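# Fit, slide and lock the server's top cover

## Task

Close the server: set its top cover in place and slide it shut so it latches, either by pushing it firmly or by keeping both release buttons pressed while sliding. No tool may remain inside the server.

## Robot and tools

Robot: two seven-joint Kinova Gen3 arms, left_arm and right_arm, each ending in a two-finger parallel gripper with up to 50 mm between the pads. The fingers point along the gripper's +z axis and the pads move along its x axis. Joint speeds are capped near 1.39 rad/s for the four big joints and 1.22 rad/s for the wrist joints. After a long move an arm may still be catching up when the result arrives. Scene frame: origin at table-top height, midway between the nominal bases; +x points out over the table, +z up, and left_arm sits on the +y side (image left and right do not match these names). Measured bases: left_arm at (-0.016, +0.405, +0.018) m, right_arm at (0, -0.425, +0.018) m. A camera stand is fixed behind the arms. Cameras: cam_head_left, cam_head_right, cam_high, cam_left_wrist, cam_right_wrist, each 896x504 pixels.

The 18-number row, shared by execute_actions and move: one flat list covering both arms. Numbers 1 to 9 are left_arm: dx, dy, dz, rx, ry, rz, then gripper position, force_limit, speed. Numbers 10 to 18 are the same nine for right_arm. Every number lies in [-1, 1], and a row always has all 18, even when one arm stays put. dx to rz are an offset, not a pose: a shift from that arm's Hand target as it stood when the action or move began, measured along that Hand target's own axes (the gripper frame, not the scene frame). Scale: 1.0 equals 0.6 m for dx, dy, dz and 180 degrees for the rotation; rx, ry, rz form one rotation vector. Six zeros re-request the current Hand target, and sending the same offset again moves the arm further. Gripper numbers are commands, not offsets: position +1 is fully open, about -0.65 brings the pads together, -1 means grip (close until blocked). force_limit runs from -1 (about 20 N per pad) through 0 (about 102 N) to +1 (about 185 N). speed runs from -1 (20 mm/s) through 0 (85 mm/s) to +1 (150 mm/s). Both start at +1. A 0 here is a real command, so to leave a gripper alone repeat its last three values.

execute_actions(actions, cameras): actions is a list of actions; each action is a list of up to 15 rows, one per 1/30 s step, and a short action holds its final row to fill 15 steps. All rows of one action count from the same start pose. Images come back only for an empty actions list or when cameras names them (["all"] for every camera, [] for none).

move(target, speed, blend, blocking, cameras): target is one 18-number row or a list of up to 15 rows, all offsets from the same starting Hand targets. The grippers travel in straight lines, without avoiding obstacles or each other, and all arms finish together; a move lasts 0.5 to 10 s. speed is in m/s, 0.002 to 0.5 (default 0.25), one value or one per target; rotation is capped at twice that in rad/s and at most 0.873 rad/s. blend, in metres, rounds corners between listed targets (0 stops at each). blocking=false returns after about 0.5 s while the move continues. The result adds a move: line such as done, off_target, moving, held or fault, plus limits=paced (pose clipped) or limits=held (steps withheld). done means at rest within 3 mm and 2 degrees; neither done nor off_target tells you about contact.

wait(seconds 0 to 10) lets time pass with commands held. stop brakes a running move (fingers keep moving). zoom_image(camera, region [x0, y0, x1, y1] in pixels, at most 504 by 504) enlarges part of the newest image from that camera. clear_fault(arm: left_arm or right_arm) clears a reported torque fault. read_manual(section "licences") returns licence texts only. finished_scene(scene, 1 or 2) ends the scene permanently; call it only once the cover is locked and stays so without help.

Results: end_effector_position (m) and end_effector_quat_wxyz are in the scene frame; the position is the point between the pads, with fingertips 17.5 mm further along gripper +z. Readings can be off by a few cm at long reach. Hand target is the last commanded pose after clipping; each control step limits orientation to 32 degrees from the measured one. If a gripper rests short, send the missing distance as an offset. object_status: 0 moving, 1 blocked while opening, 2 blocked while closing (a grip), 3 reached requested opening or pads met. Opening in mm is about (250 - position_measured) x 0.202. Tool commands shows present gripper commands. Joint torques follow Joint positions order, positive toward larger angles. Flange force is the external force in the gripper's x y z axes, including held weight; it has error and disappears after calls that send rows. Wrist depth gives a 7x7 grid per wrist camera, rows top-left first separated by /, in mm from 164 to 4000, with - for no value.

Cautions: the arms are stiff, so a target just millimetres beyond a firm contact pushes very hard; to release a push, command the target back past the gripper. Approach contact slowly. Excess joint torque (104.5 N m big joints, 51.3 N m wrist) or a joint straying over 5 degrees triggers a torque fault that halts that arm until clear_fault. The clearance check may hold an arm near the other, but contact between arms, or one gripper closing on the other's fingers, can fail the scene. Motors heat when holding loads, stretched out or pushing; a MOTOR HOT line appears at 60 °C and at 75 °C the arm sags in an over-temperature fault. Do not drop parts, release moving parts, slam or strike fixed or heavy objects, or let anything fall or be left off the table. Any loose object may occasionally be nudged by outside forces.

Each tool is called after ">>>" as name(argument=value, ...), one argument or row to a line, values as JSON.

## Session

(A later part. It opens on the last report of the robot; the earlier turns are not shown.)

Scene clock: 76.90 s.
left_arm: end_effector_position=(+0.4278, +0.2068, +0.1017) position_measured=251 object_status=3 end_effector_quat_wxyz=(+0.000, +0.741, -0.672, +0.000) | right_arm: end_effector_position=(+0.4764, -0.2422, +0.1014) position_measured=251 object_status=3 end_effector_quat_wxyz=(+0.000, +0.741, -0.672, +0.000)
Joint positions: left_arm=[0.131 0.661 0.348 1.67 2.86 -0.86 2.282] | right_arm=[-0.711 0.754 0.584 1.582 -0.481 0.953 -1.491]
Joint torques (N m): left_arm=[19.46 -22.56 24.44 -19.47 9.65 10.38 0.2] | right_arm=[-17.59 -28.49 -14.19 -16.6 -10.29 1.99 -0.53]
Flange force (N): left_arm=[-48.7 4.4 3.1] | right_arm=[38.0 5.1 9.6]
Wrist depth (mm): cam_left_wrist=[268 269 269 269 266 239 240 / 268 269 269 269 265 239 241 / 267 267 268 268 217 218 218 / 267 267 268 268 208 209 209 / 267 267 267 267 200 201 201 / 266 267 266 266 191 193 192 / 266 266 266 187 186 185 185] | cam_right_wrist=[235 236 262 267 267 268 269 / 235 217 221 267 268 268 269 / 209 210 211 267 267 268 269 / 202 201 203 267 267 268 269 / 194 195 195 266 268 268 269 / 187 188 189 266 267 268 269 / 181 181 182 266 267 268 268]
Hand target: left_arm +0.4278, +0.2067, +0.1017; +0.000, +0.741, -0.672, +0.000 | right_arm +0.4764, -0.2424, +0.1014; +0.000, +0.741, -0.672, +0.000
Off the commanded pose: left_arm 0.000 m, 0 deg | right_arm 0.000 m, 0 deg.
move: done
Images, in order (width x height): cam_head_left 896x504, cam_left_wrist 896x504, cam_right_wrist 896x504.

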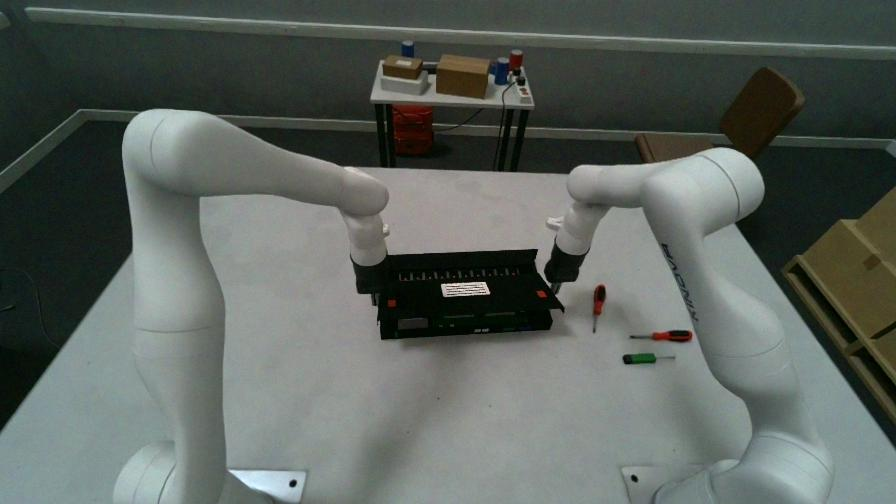

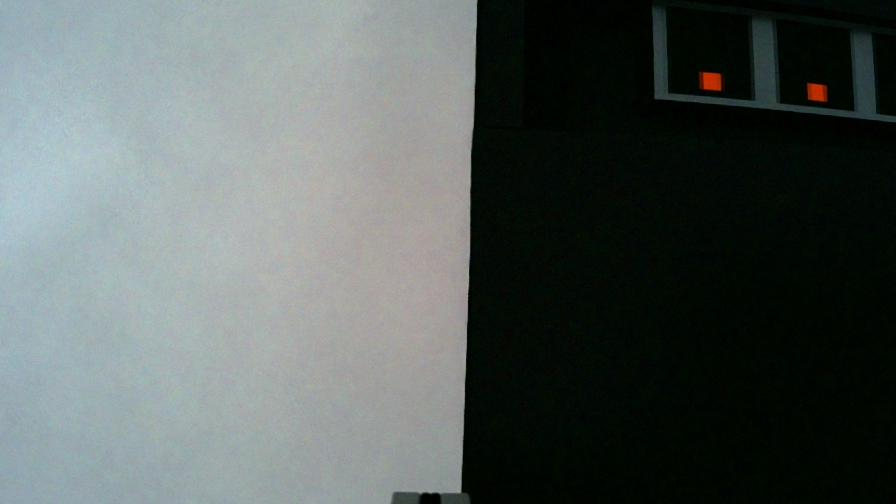

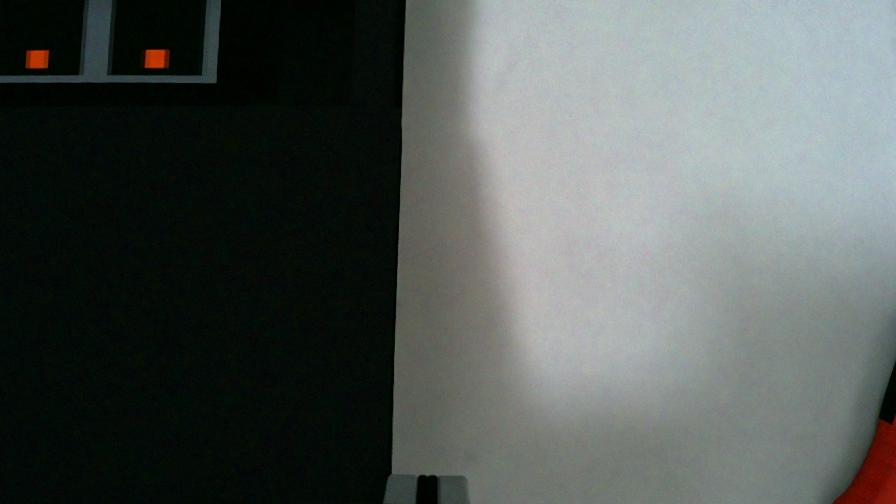

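>>> move(
  target=[0,-0.0233,0,0,0,0,-0.66,-0.8,0,0,-0.0233,0,0,0,0,-0.66,-0.8,0],
  speed=0.03,
  cameras=["cam_left_wrist","cam_right_wrist"],
)

Scene clock: 81.23 s.
left_arm: end_effector_position=(+0.4417, +0.2081, +0.1018) position_measured=251 object_status=3 end_effector_quat_wxyz=(+0.000, +0.741, -0.672, +0.000) | right_arm: end_effector_position=(+0.4903, -0.2411, +0.1014) position_measured=251 object_status=3 end_effector_quat_wxyz=(+0.000, +0.741, -0.672, +0.000)
Joint positions: left_arm=[0.123 0.683 0.348 1.624 2.858 -0.884 2.266] | right_arm=[-0.692 0.778 0.582 1.529 -0.482 0.981 -1.492]
Joint torques (N m): left_arm=[18.65 -23.46 23.36 -18.18 8.67 9.01 -0.61] | right_arm=[-18.14 -28.68 -14.31 -17.66 -10.74 1.13 -0.62]
Flange force (N): left_arm=[-43.7 4.8 4.9] | right_arm=[39.0 7.9 8.0]
Wrist depth (mm): cam_left_wrist=[268 269 270 269 224 224 224 / 268 268 268 269 266 240 240 / 267 269 268 220 218 218 219 / 267 267 268 268 209 209 210 / 266 266 267 268 201 201 202 / 265 266 267 266 191 193 192 / 265 265 266 188 186 185 185] | cam_right_wrist=[235 235 262 267 267 268 269 / 234 217 221 267 267 268 269 / 209 210 210 267 267 268 269 / 202 201 203 267 267 268 269 / 194 195 195 267 268 269 269 / 187 188 188 267 267 268 269 / 181 181 182 267 268 268 269]
Hand target: left_arm +0.4417, +0.2081, +0.1017; +0.000, +0.741, -0.672, +0.000 | right_arm +0.4904, -0.2411, +0.1014; +0.000, +0.741, -0.672, +0.000
Off the commanded pose: left_arm 0.000 m, 0 deg | right_arm 0.000 m, 0 deg.
move: done
Images, in order (width x height): cam_left_wrist 896x504, cam_right_wrist 896x504.

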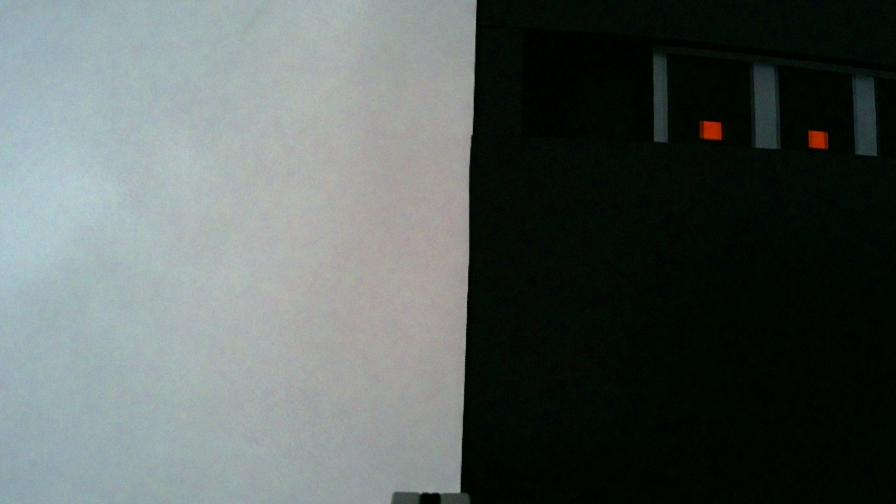

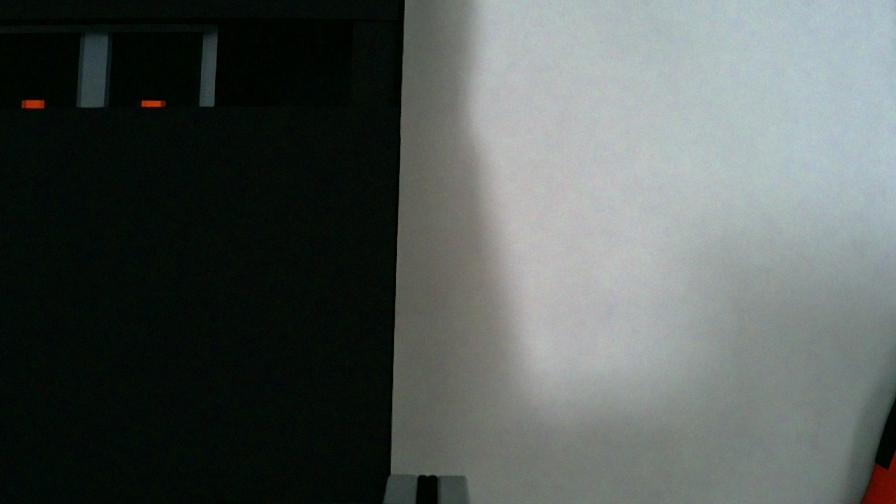

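>>> wait(
  seconds=0.05,
  cameras=["cam_left_wrist", "cam_right_wrist"],
)

Scene clock: 82.07 s.
left_arm: end_effector_position=(+0.4417, +0.2081, +0.1018) position_measured=251 object_status=3 end_effector_quat_wxyz=(+0.000, +0.741, -0.672, +0.000) | right_arm: end_effector_position=(+0.4903, -0.2411, +0.1014) position_measured=251 object_status=3 end_effector_quat_wxyz=(+0.000, +0.741, -0.672, +0.000)
Joint positions: left_arm=[0.123 0.683 0.348 1.624 2.858 -0.884 2.266] | right_arm=[-0.692 0.778 0.582 1.529 -0.482 0.981 -1.492]
Joint torques (N m): left_arm=[18.66 -23.53 23.33 -17.77 8.66 9.02 -0.58] | right_arm=[-18.23 -28.81 -14.41 -17.83 -10.81 1.04 -0.64]
Flange force (N): left_arm=[-42.9 3.3 4.6] | right_arm=[39.2 8.0 8.1]
Wrist depth (mm): cam_left_wrist=[268 269 269 269 224 223 224 / 268 268 269 268 265 239 240 / 267 268 268 220 218 218 219 / 267 267 268 267 209 209 210 / 267 267 267 267 200 201 202 / 265 266 266 266 192 193 193 / 265 266 266 188 186 185 185] | cam_right_wrist=[234 235 261 267 267 268 269 / 235 218 221 267 267 268 269 / 209 210 210 266 268 268 269 / 202 201 203 266 267 268 269 / 194 195 195 266 267 268 269 / 187 188 189 266 267 268 269 / 181 182 182 266 267 268 269]
Hand target: left_arm +0.4417, +0.2081, +0.1018; +0.000, +0.741, -0.672, +0.000 | right_arm +0.4903, -0.2411, +0.1014; +0.000, +0.741, -0.672, +0.000
Tool commands: left_gripper/position=-0.66 left_gripper/force_limit=-0.8 left_gripper/speed=+0.0 right_gripper/position=-0.66 right_gripper/force_limit=-0.8 right_gripper/speed=+0.0
Off the commanded pose: left_arm 0.000 m, 0 deg | right_arm 0.000 m, 0 deg.
wait: 0.07 s; at rest from the start
Images, in order (width x height): cam_left_wrist 896x504, cam_right_wrist 896x504.

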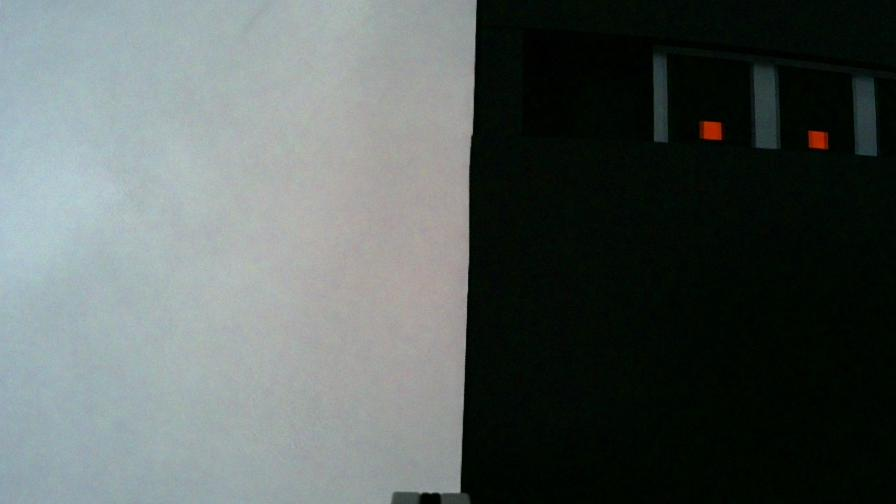

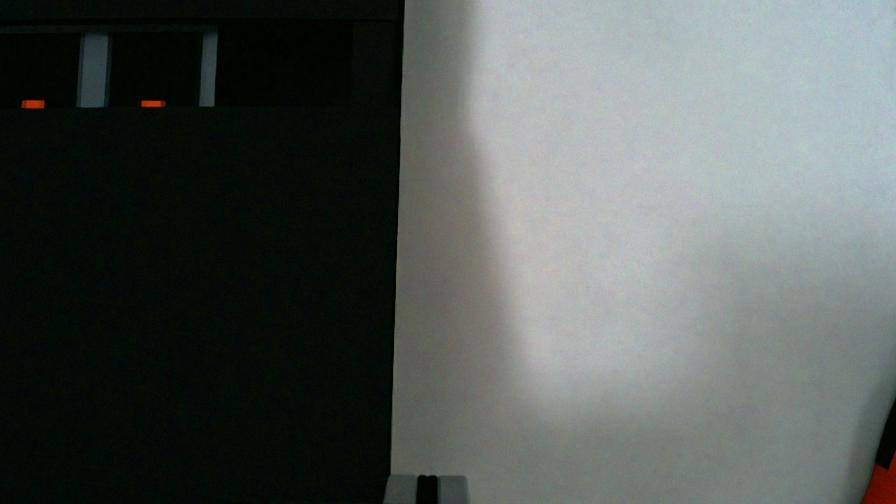

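>>> zoom_image(
  camera="cam_left_wrist",
  region=[430, 0, 680, 180],
)

>>> zoom_image(
  camera="cam_right_wrist",
  region=[200, 0, 450, 180],
)

Scaled by 2.016 from the camera's 896x504 image, which has a finer 1280x720 frame.

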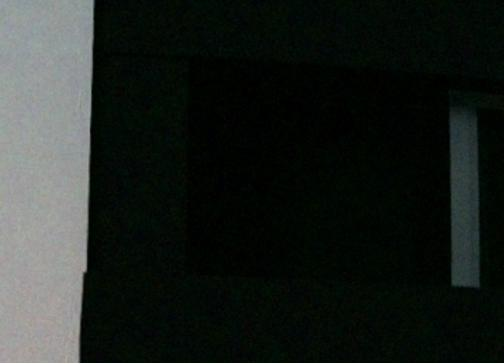

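Scaled by 2.016 from the camera's 896x504 image, which has a finer 1280x720 frame.

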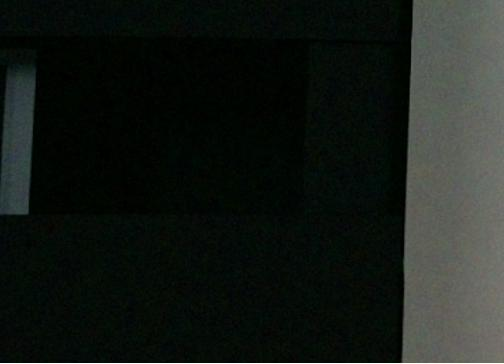

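>>> move(
  target=[-0.0005, -0.0128, 0, 0, 0, 0.0008, -0.66, -0.8, 0, -0.0015, -0.005, 0, 0, 0, 0.0008, -0.66, -0.8, 0],
  speed=0.02,
  cameras=["cam_left_wrist", "cam_right_wrist"],
)

>>> zoom_image(
  camera="cam_left_wrist",
  region=[430, 0, 680, 180],
)

>>> zoom_image(
  camera="cam_right_wrist",
  region=[200, 0, 450, 180],
)

Scene clock: 87.93 s.
left_arm: end_effector_position=(+0.4493, +0.2091, +0.1018) position_measured=251 object_status=3 end_effector_quat_wxyz=(+0.000, +0.740, -0.673, +0.000) | right_arm: end_effector_position=(+0.4932, -0.2398, +0.1014) position_measured=251 object_status=3 end_effector_quat_wxyz=(+0.000, +0.740, -0.673, +0.000)
Joint positions: left_arm=[0.118 0.695 0.349 1.599 2.857 -0.897 2.254] | right_arm=[-0.69 0.784 0.582 1.517 -0.483 0.987 -1.497]
Joint torques (N m): left_arm=[19.33 -23.34 24 -18.54 9.59 9.67 0.16] | right_arm=[-20.37 -29.47 -16.44 -18.26 -11.82 1.6 -0.57]
Flange force (N): left_arm=[-46.2 4.9 3.2] | right_arm=[43.0 7.3 8.8]
Wrist depth (mm): cam_left_wrist=[269 270 270 269 223 223 224 / 268 268 269 268 265 239 239 / 268 268 268 268 217 218 219 / 267 267 267 267 209 210 210 / 266 266 267 267 201 201 202 / 266 266 266 266 192 194 192 / 265 266 266 188 186 185 185] | cam_right_wrist=[234 235 221 267 267 268 269 / 218 217 221 267 268 268 268 / 209 209 211 267 267 268 269 / 201 201 203 267 268 268 269 / 194 194 195 267 267 268 269 / 187 188 188 266 268 268 269 / 181 181 182 266 267 268 269]
Hand target: left_arm +0.4493, +0.2091, +0.1018; +0.000, +0.740, -0.673, +0.000 | right_arm +0.4932, -0.2399, +0.1014; +0.000, +0.740, -0.673, +0.000
Off the commanded pose: left_arm 0.000 m, 0 deg | right_arm 0.000 m, 0 deg.
move: done
Images, in order (width x height): cam_left_wrist 896x504, cam_right_wrist 896x504.

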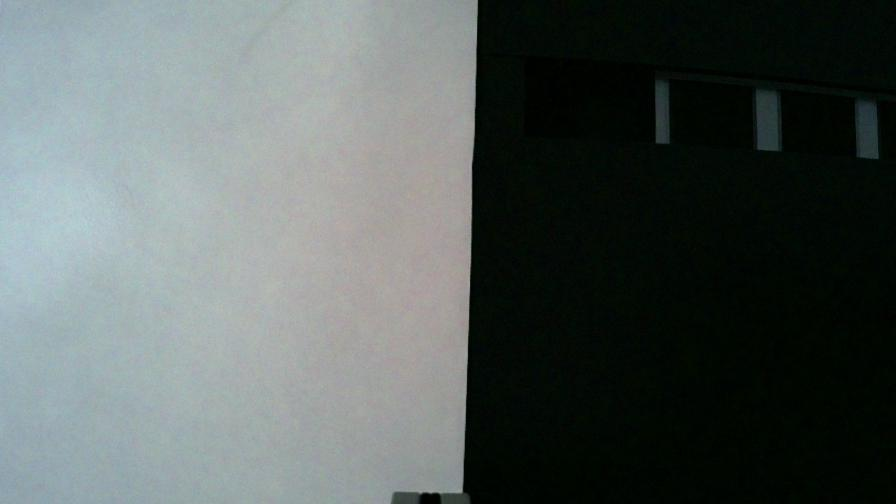

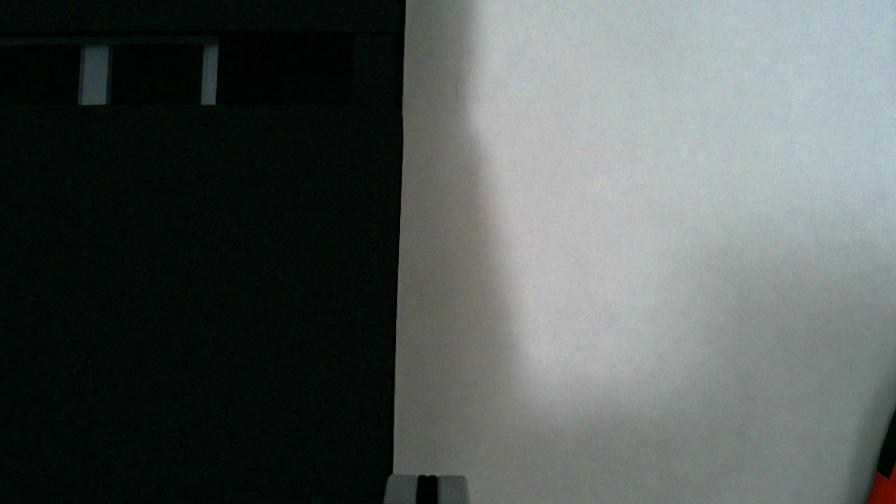

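Scaled by 2.016 from the camera's 896x504 image, which has a finer 1280x720 frame.

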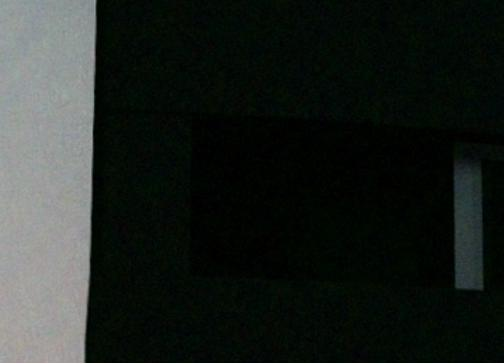

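Scaled by 2.016 from the camera's 896x504 image, which has a finer 1280x720 frame.

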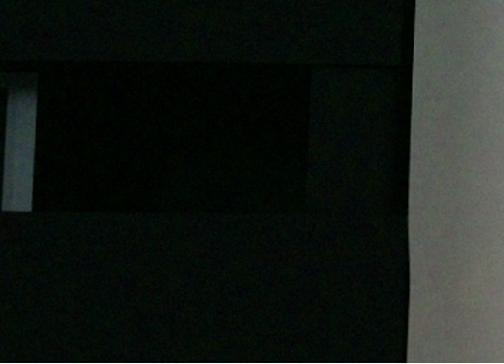

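>>> move(
  target=[
    [0, -0.0018, 0, 0, 0, 0, -0.66, -0.8, 0, 0, 0.0002, 0, 0, 0, 0, -0.66, -0.8, 0],
    [0, -0.0018, 0.0527, 0, 0, 0, -0.66, -0.8, 0, 0, 0.0002, 0.0527, 0, 0, 0, -0.66, -0.8, 0],
  ],
  speed=[0.02, 0.04],
  blend=[0.001, 0],
  cameras=["cam_left_wrist", "cam_right_wrist", "cam_high"],
)

>>> zoom_image(
  camera="cam_left_wrist",
  region=[430, 0, 680, 180],
)

>>> zoom_image(
  camera="cam_right_wrist",
  region=[200, 0, 450, 180],
)

Scene clock: 90.80 s.
left_arm: end_effector_position=(+0.4504, +0.2093, +0.0702) position_measured=251 object_status=3 end_effector_quat_wxyz=(+0.000, +0.740, -0.673, +0.000) | right_arm: end_effector_position=(+0.4931, -0.2399, +0.0699) position_measured=251 object_status=3 end_effector_quat_wxyz=(+0.000, +0.740, -0.673, +0.000)
Joint positions: left_arm=[0.129 0.746 0.33 1.622 2.836 -0.824 2.27] | right_arm=[-0.677 0.829 0.556 1.544 -0.512 0.917 -1.474]
Joint torques (N m): left_arm=[19.96 -23.84 25.21 -17.92 9.3 9.96 0.25] | right_arm=[-18.86 -30.11 -15.5 -17.49 -10.37 1.5 -0.45]
Flange force (N): left_arm=[-47.2 4.0 2.2] | right_arm=[39.4 6.2 7.5]
Wrist depth (mm): cam_left_wrist=[237 237 237 237 191 192 192 / 236 236 237 237 189 190 190 / 236 237 237 236 187 187 188 / 235 236 236 236 184 185 185 / 235 236 235 236 182 182 183 / 235 234 235 235 180 180 180 / 234 234 235 235 178 178 178] | cam_right_wrist=[203 188 188 235 236 237 237 / 185 186 187 235 236 236 238 / 183 184 184 235 236 236 237 / 181 182 182 235 236 237 237 / 179 180 181 235 236 236 237 / 177 178 178 235 236 236 237 / 175 176 177 235 235 236 237]
Hand target: left_arm +0.4504, +0.2092, +0.0701; +0.000, +0.740, -0.673, +0.000 | right_arm +0.4931, -0.2399, +0.0698; +0.000, +0.740, -0.673, +0.000
Off the commanded pose: left_arm 0.000 m, 0 deg | right_arm 0.000 m, 0 deg.
move: done; blend cut to 0.0005 m at target 1
Images, in order (width x height): cam_high 896x504, cam_left_wrist 896x504, cam_right_wrist 896x504.

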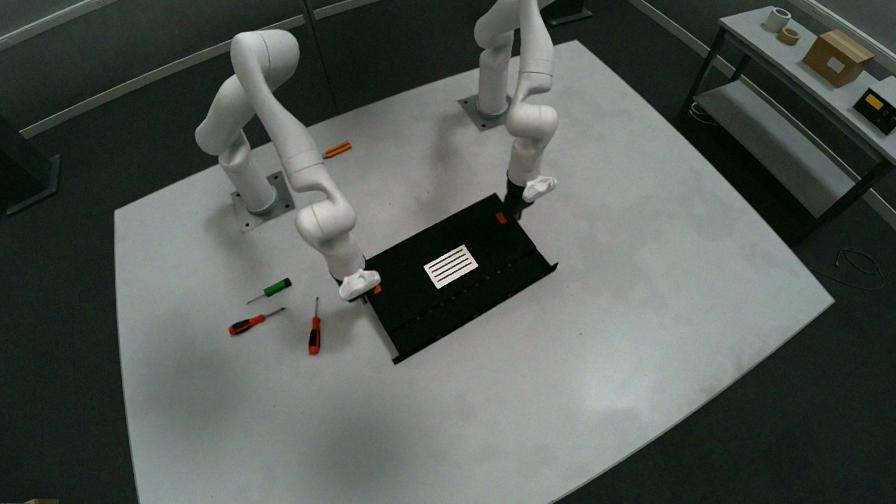

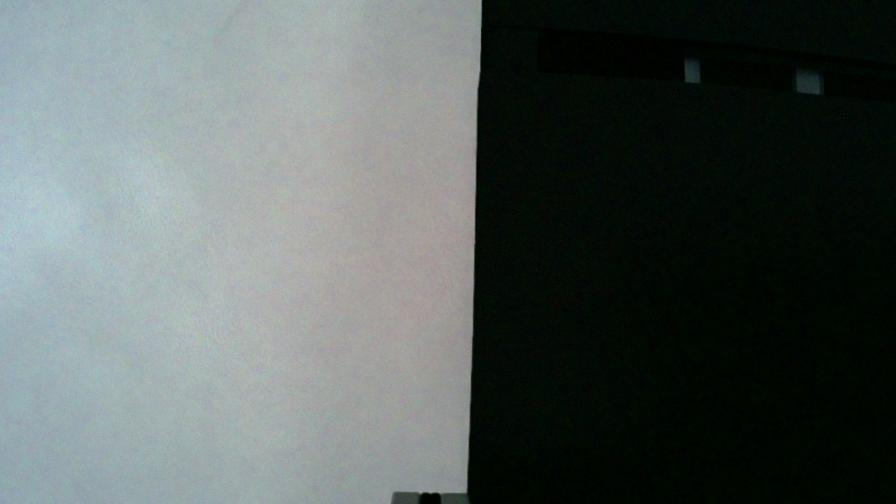

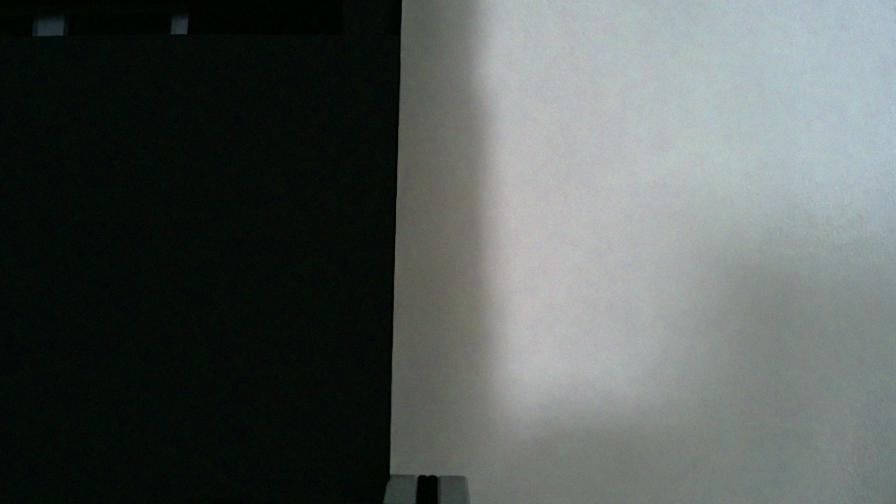

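Scaled by 2.016 from the camera's 896x504 image, which has a finer 1280x720 frame.

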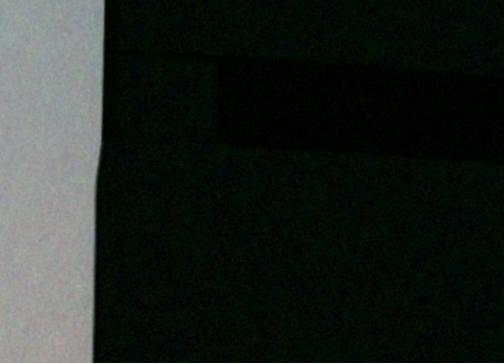

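Scaled by 2.016 from the camera's 896x504 image, which has a finer 1280x720 frame.

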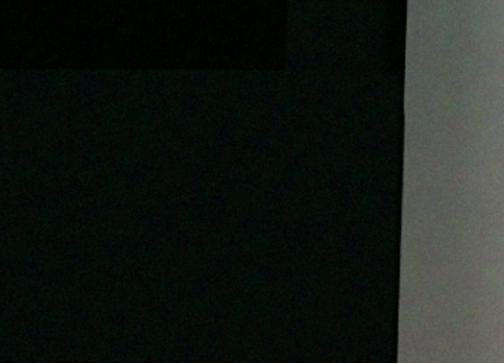

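>>> move(
  target=[
    [0, 0.0013, 0, 0, 0, 0, -0.66, -0.8, 0, 0, 0.0043, 0, 0, 0, 0, -0.66, -0.8, 0],
    [0, 0.0013, 0.0153, 0, 0, 0, -0.66, -0.8, 0, 0, 0.0043, 0.0153, 0, 0, 0, -0.66, -0.8, 0],
  ],
  speed=[0.02, 0.03],
  blend=[0.0005, 0],
  cameras=["cam_left_wrist", "cam_right_wrist"],
)

>>> zoom_image(
  camera="cam_left_wrist",
  region=[430, 0, 680, 180],
)

>>> zoom_image(
  camera="cam_right_wrist",
  region=[200, 0, 450, 180],
)

Scene clock: 93.23 s.
left_arm: end_effector_position=(+0.4497, +0.2092, +0.0610) position_measured=251 object_status=3 end_effector_quat_wxyz=(+0.000, +0.740, -0.673, +0.000) | right_arm: end_effector_position=(+0.4905, -0.2401, +0.0607) position_measured=251 object_status=3 end_effector_quat_wxyz=(+0.000, +0.740, -0.673, +0.000)
Joint positions: left_arm=[0.134 0.76 0.324 1.631 2.83 -0.801 2.275] | right_arm=[-0.675 0.839 0.548 1.56 -0.521 0.892 -1.467]
Joint torques (N m): left_arm=[20.58 -23.73 26.18 -17.61 9.48 9.93 0.25] | right_arm=[-18.13 -29.35 -14.43 -18.82 -9.59 0.53 0.2]
Flange force (N): left_arm=[-48.4 3.6 2.2] | right_arm=[38.3 11.4 5.3]
Wrist depth (mm): cam_left_wrist=[228 228 228 229 224 198 183 / 228 227 228 228 179 179 179 / 227 227 227 227 178 179 179 / 226 226 227 227 177 178 178 / 226 226 227 227 176 177 177 / 225 225 226 226 176 176 176 / 225 225 226 225 175 175 175] | cam_right_wrist=[178 178 179 226 227 227 228 / 177 178 178 226 227 227 228 / 177 178 178 227 226 227 228 / 176 177 178 226 226 227 228 / 176 177 177 226 226 227 228 / 176 176 177 226 226 227 228 / 175 176 176 226 226 227 228]
Hand target: left_arm +0.4497, +0.2092, +0.0610; +0.000, +0.740, -0.673, +0.000 | right_arm +0.4906, -0.2401, +0.0606; +0.000, +0.740, -0.673, +0.000
Off the commanded pose: left_arm 0.000 m, 0 deg | right_arm 0.000 m, 0 deg.
move: done
Images, in order (width x height): cam_left_wrist 896x504, cam_right_wrist 896x504.

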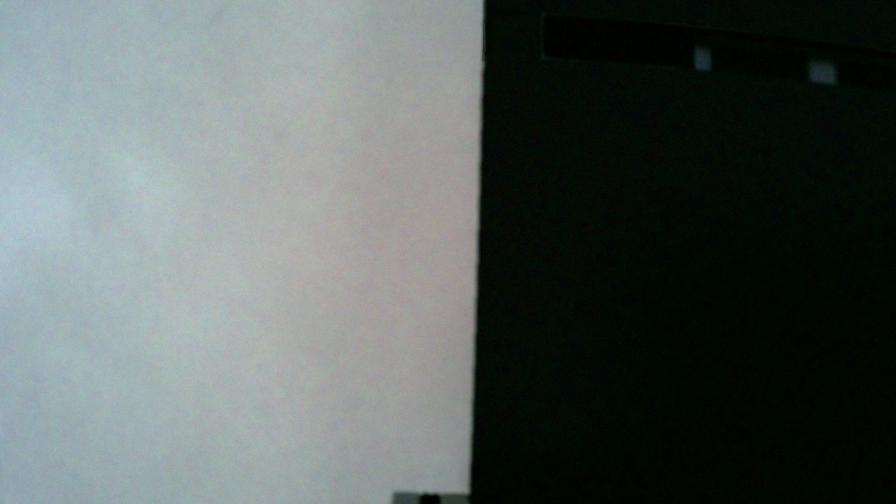

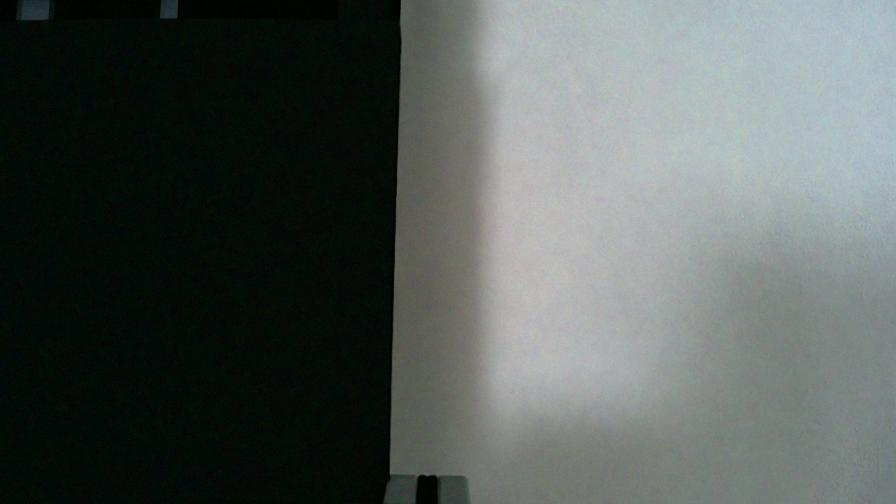

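Scaled by 2.016 from the camera's 896x504 image, which has a finer 1280x720 frame.

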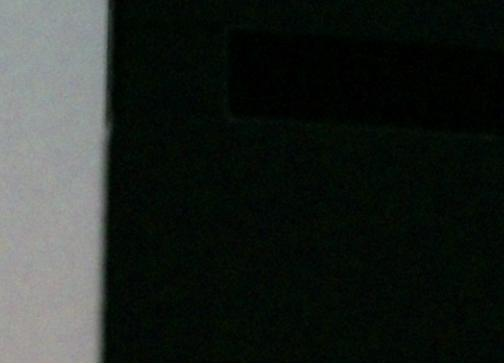

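Scaled by 2.016 from the camera's 896x504 image, which has a finer 1280x720 frame.

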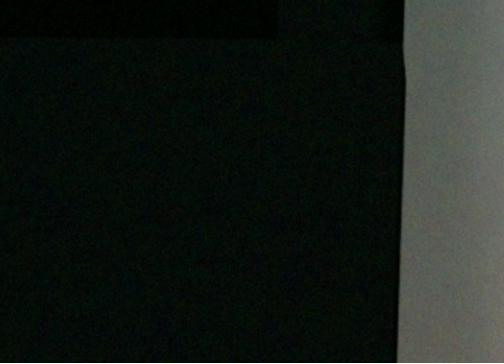

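>>> move(
  target=[-0.0003, 0, 0.0075, 0, 0, 0, -0.66, -0.8, 0, -0.0003, 0, 0.0075, 0, 0, 0, -0.66, -0.8, 0],
  speed=0.02,
  cameras=["cam_left_wrist", "cam_right_wrist"],
)

>>> zoom_image(
  camera="cam_left_wrist",
  region=[450, 0, 610, 115],
)

>>> zoom_image(
  camera="cam_right_wrist",
  region=[270, 0, 430, 115],
)

Scene clock: 95.27 s.
left_arm: end_effector_position=(+0.4496, +0.2093, +0.0565) position_measured=251 object_status=3 end_effector_quat_wxyz=(+0.000, +0.740, -0.673, +0.000) | right_arm: end_effector_position=(+0.4906, -0.2400, +0.0562) position_measured=251 object_status=3 end_effector_quat_wxyz=(+0.000, +0.740, -0.673, +0.000)
Joint positions: left_arm=[0.135 0.767 0.321 1.635 2.828 -0.79 2.277] | right_arm=[-0.674 0.846 0.544 1.563 -0.525 0.883 -1.464]
Joint torques (N m): left_arm=[20.56 -23.05 25.89 -16.98 9.28 9.91 0.24] | right_arm=[-19.18 -22.81 -17.56 -14.73 -9.66 1.43 0.19]
Flange force (N): left_arm=[-48.0 2.9 0.3] | right_arm=[39.2 7.2 -8.2]
Wrist depth (mm): cam_left_wrist=[223 224 224 223 179 194 194 / 223 223 223 223 176 176 176 / 222 223 223 223 176 176 176 / 222 222 222 222 175 175 176 / 222 222 222 222 175 175 175 / 221 221 222 222 175 175 175 / 221 221 221 221 174 174 175] | cam_right_wrist=[174 175 175 222 223 224 224 / 174 175 175 222 223 223 224 / 174 175 175 222 223 223 224 / 174 175 175 222 222 223 223 / 174 175 175 222 222 223 224 / 174 174 175 222 223 223 224 / 174 175 175 222 222 223 223]
Hand target: left_arm +0.4496, +0.2093, +0.0565; +0.000, +0.740, -0.673, +0.000 | right_arm +0.4905, -0.2400, +0.0561; +0.000, +0.740, -0.673, +0.000
Off the commanded pose: left_arm 0.000 m, 0 deg | right_arm 0.000 m, 0 deg.
move: done
Images, in order (width x height): cam_left_wrist 896x504, cam_right_wrist 896x504.

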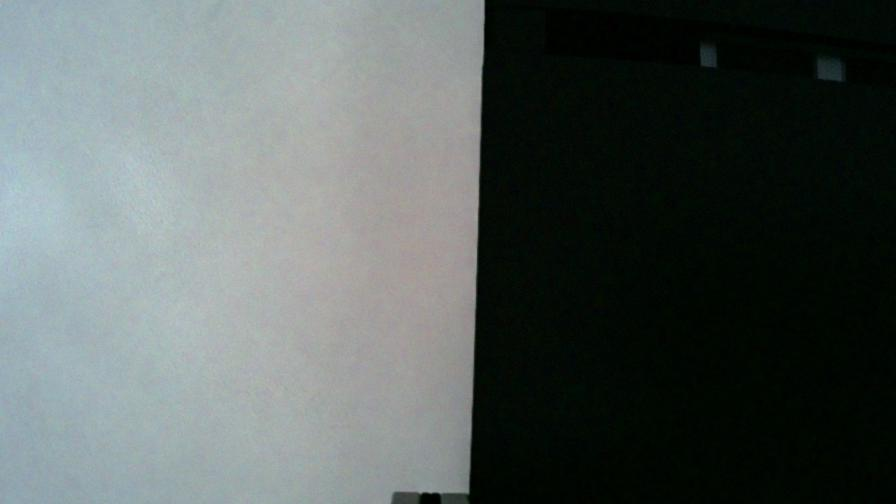

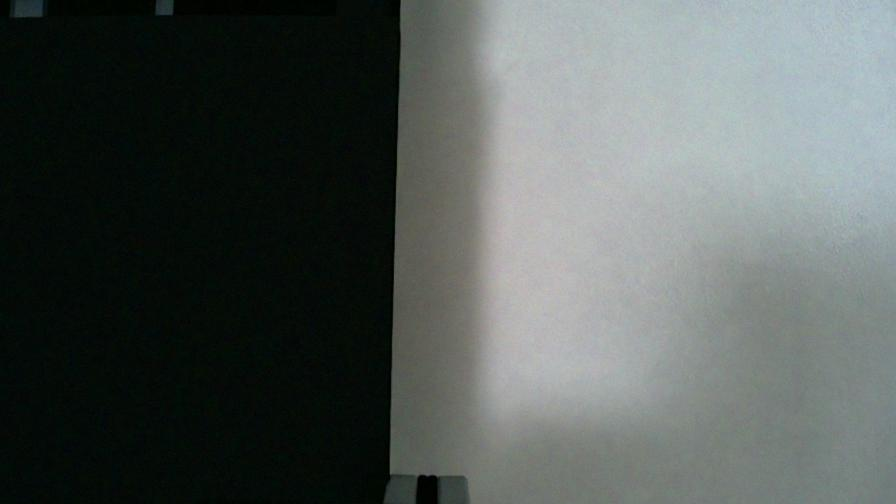

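Scaled by 3.150 from the camera's 896x504 image, which has a finer 1280x720 frame.

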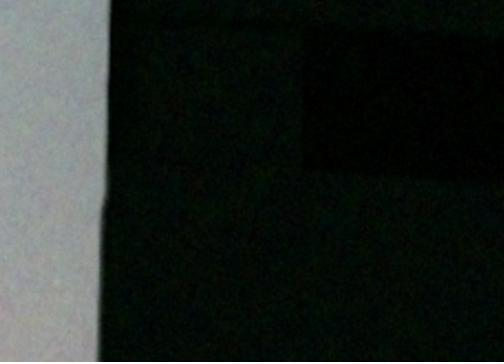

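Scaled by 3.150 from the camera's 896x504 image, which has a finer 1280x720 frame.

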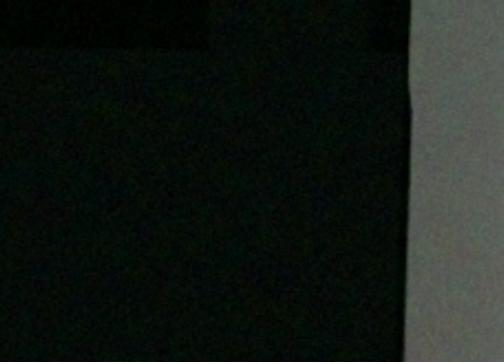

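>>> move(
  target=[0, 0.002, 0.001, 0, 0, 0, -0.66, -0.8, 0, 0, 0.002, 0, 0, 0, 0, -0.66, -0.8, 0],
  speed=0.015,
)

Scene clock: 97.43 s.
left_arm: end_effector_position=(+0.4485, +0.2092, +0.0559) position_measured=251 object_status=3 end_effector_quat_wxyz=(+0.000, +0.740, -0.673, +0.000) | right_arm: end_effector_position=(+0.4893, -0.2401, +0.0561) position_measured=251 object_status=3 end_effector_quat_wxyz=(+0.000, +0.740, -0.673, +0.000)
Joint positions: left_arm=[0.136 0.766 0.32 1.639 2.827 -0.786 2.279] | right_arm=[-0.675 0.844 0.544 1.567 -0.525 0.88 -1.464]
Joint torques (N m): left_arm=[20.89 -24.16 26.72 -16.31 9.57 9.01 0.17] | right_arm=[-18.98 -24.41 -17.02 -13.73 -9.02 2.79 0.19]
Flange force (N): left_arm=[-47.5 0.7 4.5] | right_arm=[38.0 3.9 -2.4]
Wrist depth (mm): cam_left_wrist=[223 223 223 223 178 193 193 / 222 222 222 223 176 176 176 / 221 222 222 222 175 176 176 / 221 221 222 222 175 175 175 / 220 221 221 221 175 175 175 / 220 220 221 220 175 175 175 / 220 220 220 220 174 174 174] | cam_right_wrist=[174 175 175 222 223 223 224 / 174 175 175 222 223 223 224 / 174 175 175 222 222 223 224 / 174 174 175 222 222 223 223 / 174 174 175 222 222 222 223 / 174 174 175 222 222 223 223 / 174 174 175 221 222 223 223]
Hand target: left_arm +0.4485, +0.2092, +0.0559; +0.000, +0.740, -0.673, +0.000 | right_arm +0.4893, -0.2401, +0.0561; +0.000, +0.740, -0.673, +0.000
Off the commanded pose: left_arm 0.000 m, 0 deg | right_arm 0.000 m, 0 deg.
move: done

>>> move(
  target=[0, 0.002, 0.001, 0, 0, 0, -0.66, -0.8, 0, 0, 0.002, 0.0005, 0, 0, 0, -0.66, -0.8, 0],
  speed=0.015,
  cameras=["cam_left_wrist", "cam_right_wrist"],
)

Scene clock: 98.37 s.
left_arm: end_effector_position=(+0.4473, +0.2091, +0.0553) position_measured=251 object_status=3 end_effector_quat_wxyz=(+0.000, +0.740, -0.673, +0.000) | right_arm: end_effector_position=(+0.4882, -0.2402, +0.0559) position_measured=251 object_status=3 end_effector_quat_wxyz=(+0.000, +0.740, -0.673, +0.000)
Joint positions: left_arm=[0.137 0.766 0.319 1.643 2.827 -0.783 2.281] | right_arm=[-0.676 0.842 0.544 1.572 -0.525 0.877 -1.463]
Joint torques (N m): left_arm=[21.25 -23.72 27.02 -15.51 9.72 8.99 0.15] | right_arm=[-19.15 -20.91 -18.08 -11.97 -8.98 3.03 0.18]
Flange force (N): left_arm=[-47.2 -1.6 3.6] | right_arm=[38.2 3.1 -9.2]
Wrist depth (mm): cam_left_wrist=[222 222 222 223 218 204 193 / 222 222 222 222 176 176 176 / 221 221 221 221 176 175 176 / 221 221 221 221 175 175 175 / 220 220 220 221 175 175 175 / 220 220 220 220 174 175 175 / 219 219 220 220 174 174 174] | cam_right_wrist=[174 175 175 222 223 223 224 / 174 174 175 222 222 223 223 / 174 175 175 222 222 223 224 / 174 174 175 222 222 223 224 / 174 174 175 222 223 223 224 / 174 174 175 222 222 223 223 / 174 174 175 222 222 223 223]
Hand target: left_arm +0.4472, +0.2091, +0.0553; +0.000, +0.740, -0.673, +0.000 | right_arm +0.4881, -0.2402, +0.0558; +0.000, +0.740, -0.673, +0.000
Off the commanded pose: left_arm 0.000 m, 0 deg | right_arm 0.000 m, 0 deg.
move: done
Images, in order (width x height): cam_left_wrist 896x504, cam_right_wrist 896x504.

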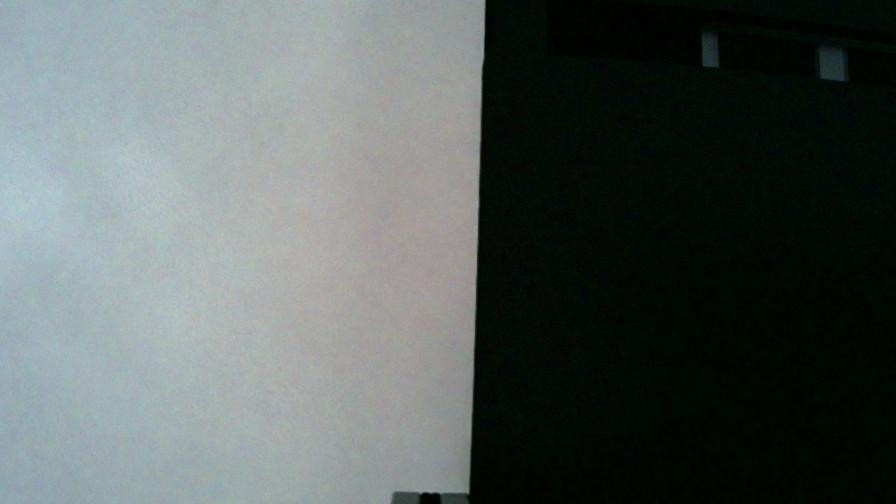

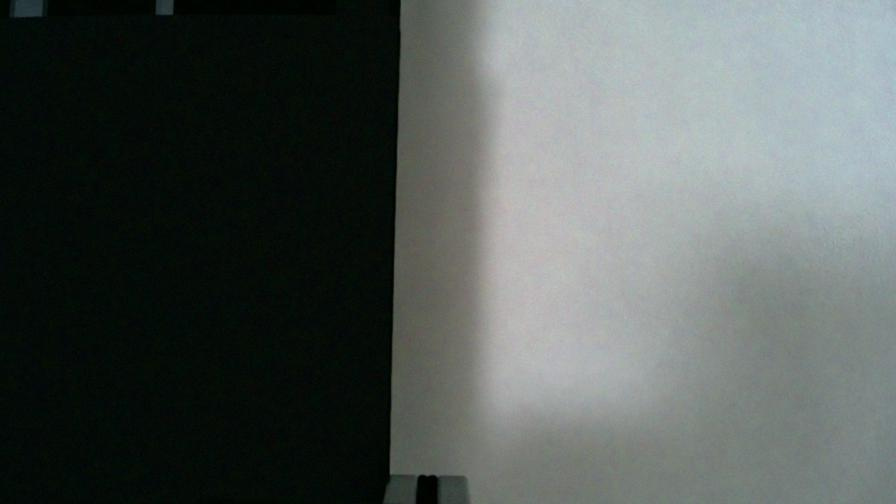

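>>> zoom_image(
  camera="cam_left_wrist",
  region=[450, 0, 610, 115],
)

>>> zoom_image(
  camera="cam_right_wrist",
  region=[270, 0, 430, 115],
)

Scaled by 3.150 from the camera's 896x504 image, which has a finer 1280x720 frame.

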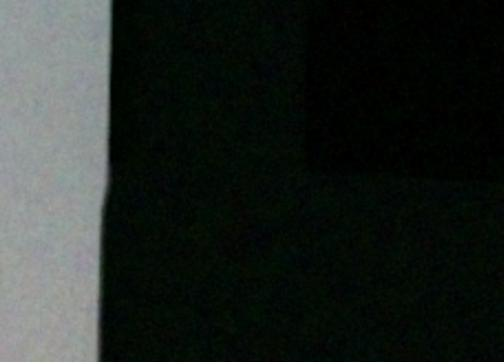

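Scaled by 3.150 from the camera's 896x504 image, which has a finer 1280x720 frame.

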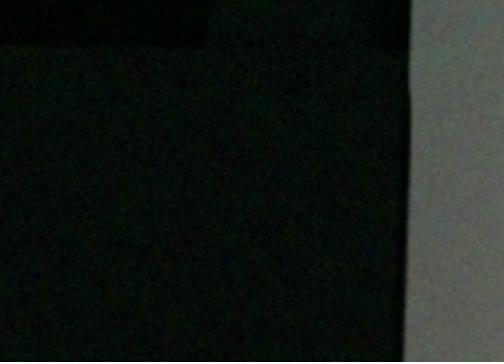

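>>> move(
  target=[0, 0, 0.002, 0, 0, 0, -0.66, -0.8, 0, 0, 0, 0, 0, 0, 0, -0.66, -0.8, 0],
  speed=0.015,
)

Scene clock: 99.70 s.
left_arm: end_effector_position=(+0.4473, +0.2091, +0.0541) position_measured=251 object_status=3 end_effector_quat_wxyz=(+0.000, +0.740, -0.673, +0.000) | right_arm: end_effector_position=(+0.4882, -0.2402, +0.0558) position_measured=251 object_status=3 end_effector_quat_wxyz=(+0.000, +0.740, -0.673, +0.000)
Joint positions: left_arm=[0.138 0.768 0.319 1.644 2.826 -0.78 2.281] | right_arm=[-0.676 0.842 0.544 1.572 -0.525 0.877 -1.463]
Joint torques (N m): left_arm=[21.57 -16.31 26.23 -15.28 9.51 11.07 0.27] | right_arm=[-19.07 -20.61 -18.21 -12.04 -9.06 2.9 0.2]
Flange force (N): left_arm=[-51.2 4.2 -14.7] | right_arm=[38.2 3.6 -10.2]
Wrist depth (mm): cam_left_wrist=[222 222 222 222 218 204 192 / 221 222 221 221 175 176 176 / 221 221 221 221 175 175 176 / 220 220 221 221 175 175 175 / 220 220 220 220 174 175 175 / 219 220 219 220 174 174 174 / 218 219 219 220 174 174 174] | cam_right_wrist=[174 175 175 222 223 223 224 / 174 175 175 222 223 223 224 / 174 175 175 222 223 223 224 / 174 175 175 222 222 223 224 / 174 174 175 222 222 223 223 / 174 174 175 222 222 223 224 / 174 174 175 222 222 223 223]
Hand target: left_arm +0.4472, +0.2091, +0.0541; +0.000, +0.740, -0.673, +0.000 | right_arm +0.4882, -0.2402, +0.0558; +0.000, +0.740, -0.673, +0.000
Off the commanded pose: left_arm 0.000 m, 0 deg | right_arm 0.000 m, 0 deg.
move: done

>>> wait(
  seconds=0.05,
  cameras=["cam_head_left", "cam_head_right", "cam_high"],
)

Scene clock: 100.40 s.
left_arm: end_effector_position=(+0.4473, +0.2091, +0.0541) position_measured=251 object_status=3 end_effector_quat_wxyz=(+0.000, +0.740, -0.673, +0.000) | right_arm: end_effector_position=(+0.4882, -0.2402, +0.0558) position_measured=251 object_status=3 end_effector_quat_wxyz=(+0.000, +0.740, -0.673, +0.000)
Joint positions: left_arm=[0.138 0.768 0.319 1.644 2.826 -0.78 2.281] | right_arm=[-0.676 0.842 0.544 1.572 -0.525 0.877 -1.463]
Joint torques (N m): left_arm=[21.61 -16.3 26.27 -15.17 9.51 10.96 0.27] | right_arm=[-19.06 -20.59 -18.22 -12.01 -8.99 2.91 0.23]
Flange force (N): left_arm=[-51.3 4.0 -14.5] | right_arm=[38.1 3.6 -10.2]
Wrist depth (mm): cam_left_wrist=[222 222 221 222 218 204 193 / 221 221 222 221 175 176 176 / 221 221 221 221 175 176 175 / 220 221 221 221 175 175 175 / 220 220 220 220 174 175 175 / 219 219 219 220 174 174 174 / 219 219 220 219 174 174 174] | cam_right_wrist=[174 175 175 222 223 223 224 / 174 174 175 222 222 223 224 / 174 175 175 222 222 223 224 / 174 175 175 222 222 223 224 / 174 174 175 222 222 223 224 / 174 174 175 222 222 223 223 / 174 174 175 222 222 223 223]
Hand target: left_arm +0.4473, +0.2091, +0.0541; +0.000, +0.740, -0.673, +0.000 | right_arm +0.4882, -0.2402, +0.0558; +0.000, +0.740, -0.673, +0.000
Tool commands: left_gripper/position=-0.66 left_gripper/force_limit=-0.8 left_gripper/speed=+0.0 right_gripper/position=-0.66 right_gripper/force_limit=-0.8 right_gripper/speed=+0.0
Off the commanded pose: left_arm 0.000 m, 0 deg | right_arm 0.000 m, 0 deg.
wait: 0.07 s; at rest from the start
Images, in order (width x height): cam_head_left 896x504, cam_head_right 896x504, cam_high 896x504.

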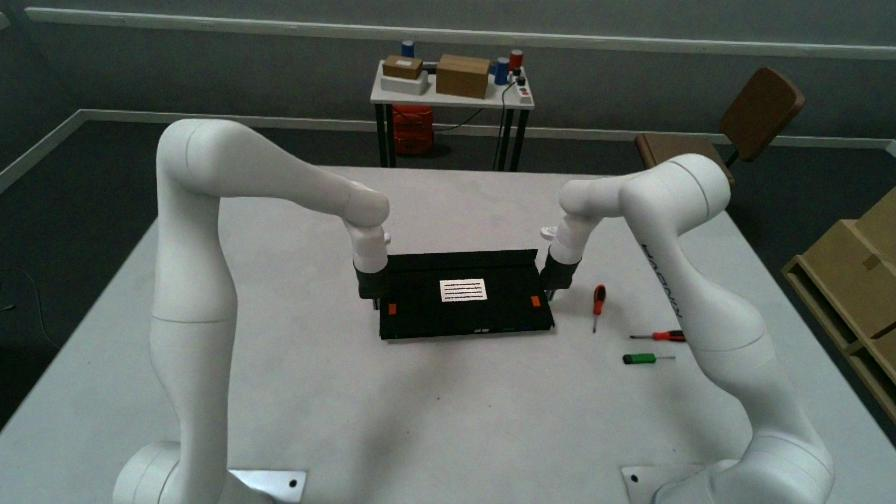

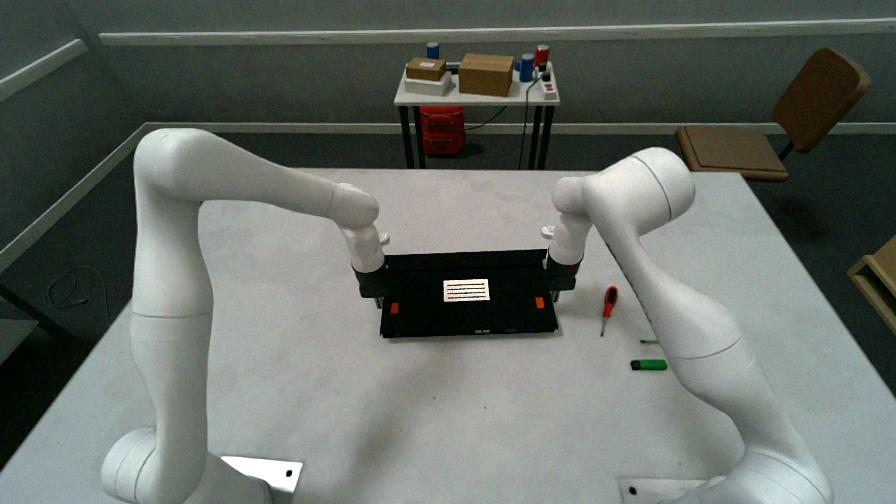

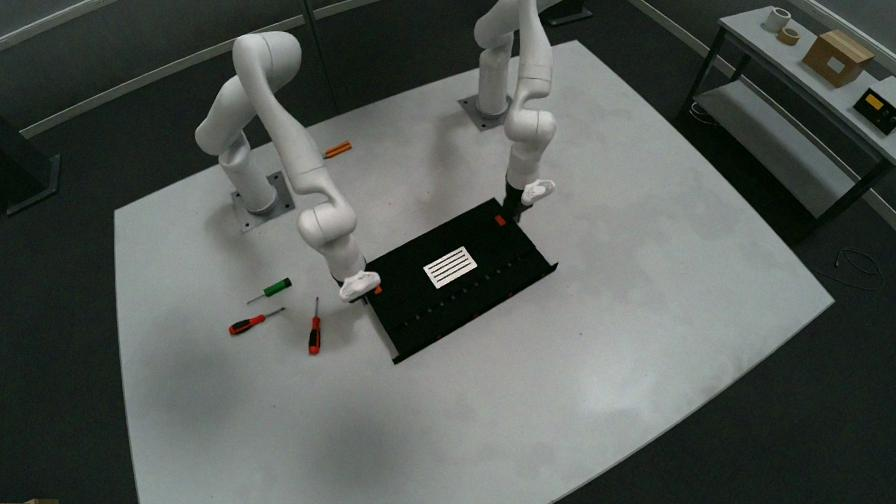

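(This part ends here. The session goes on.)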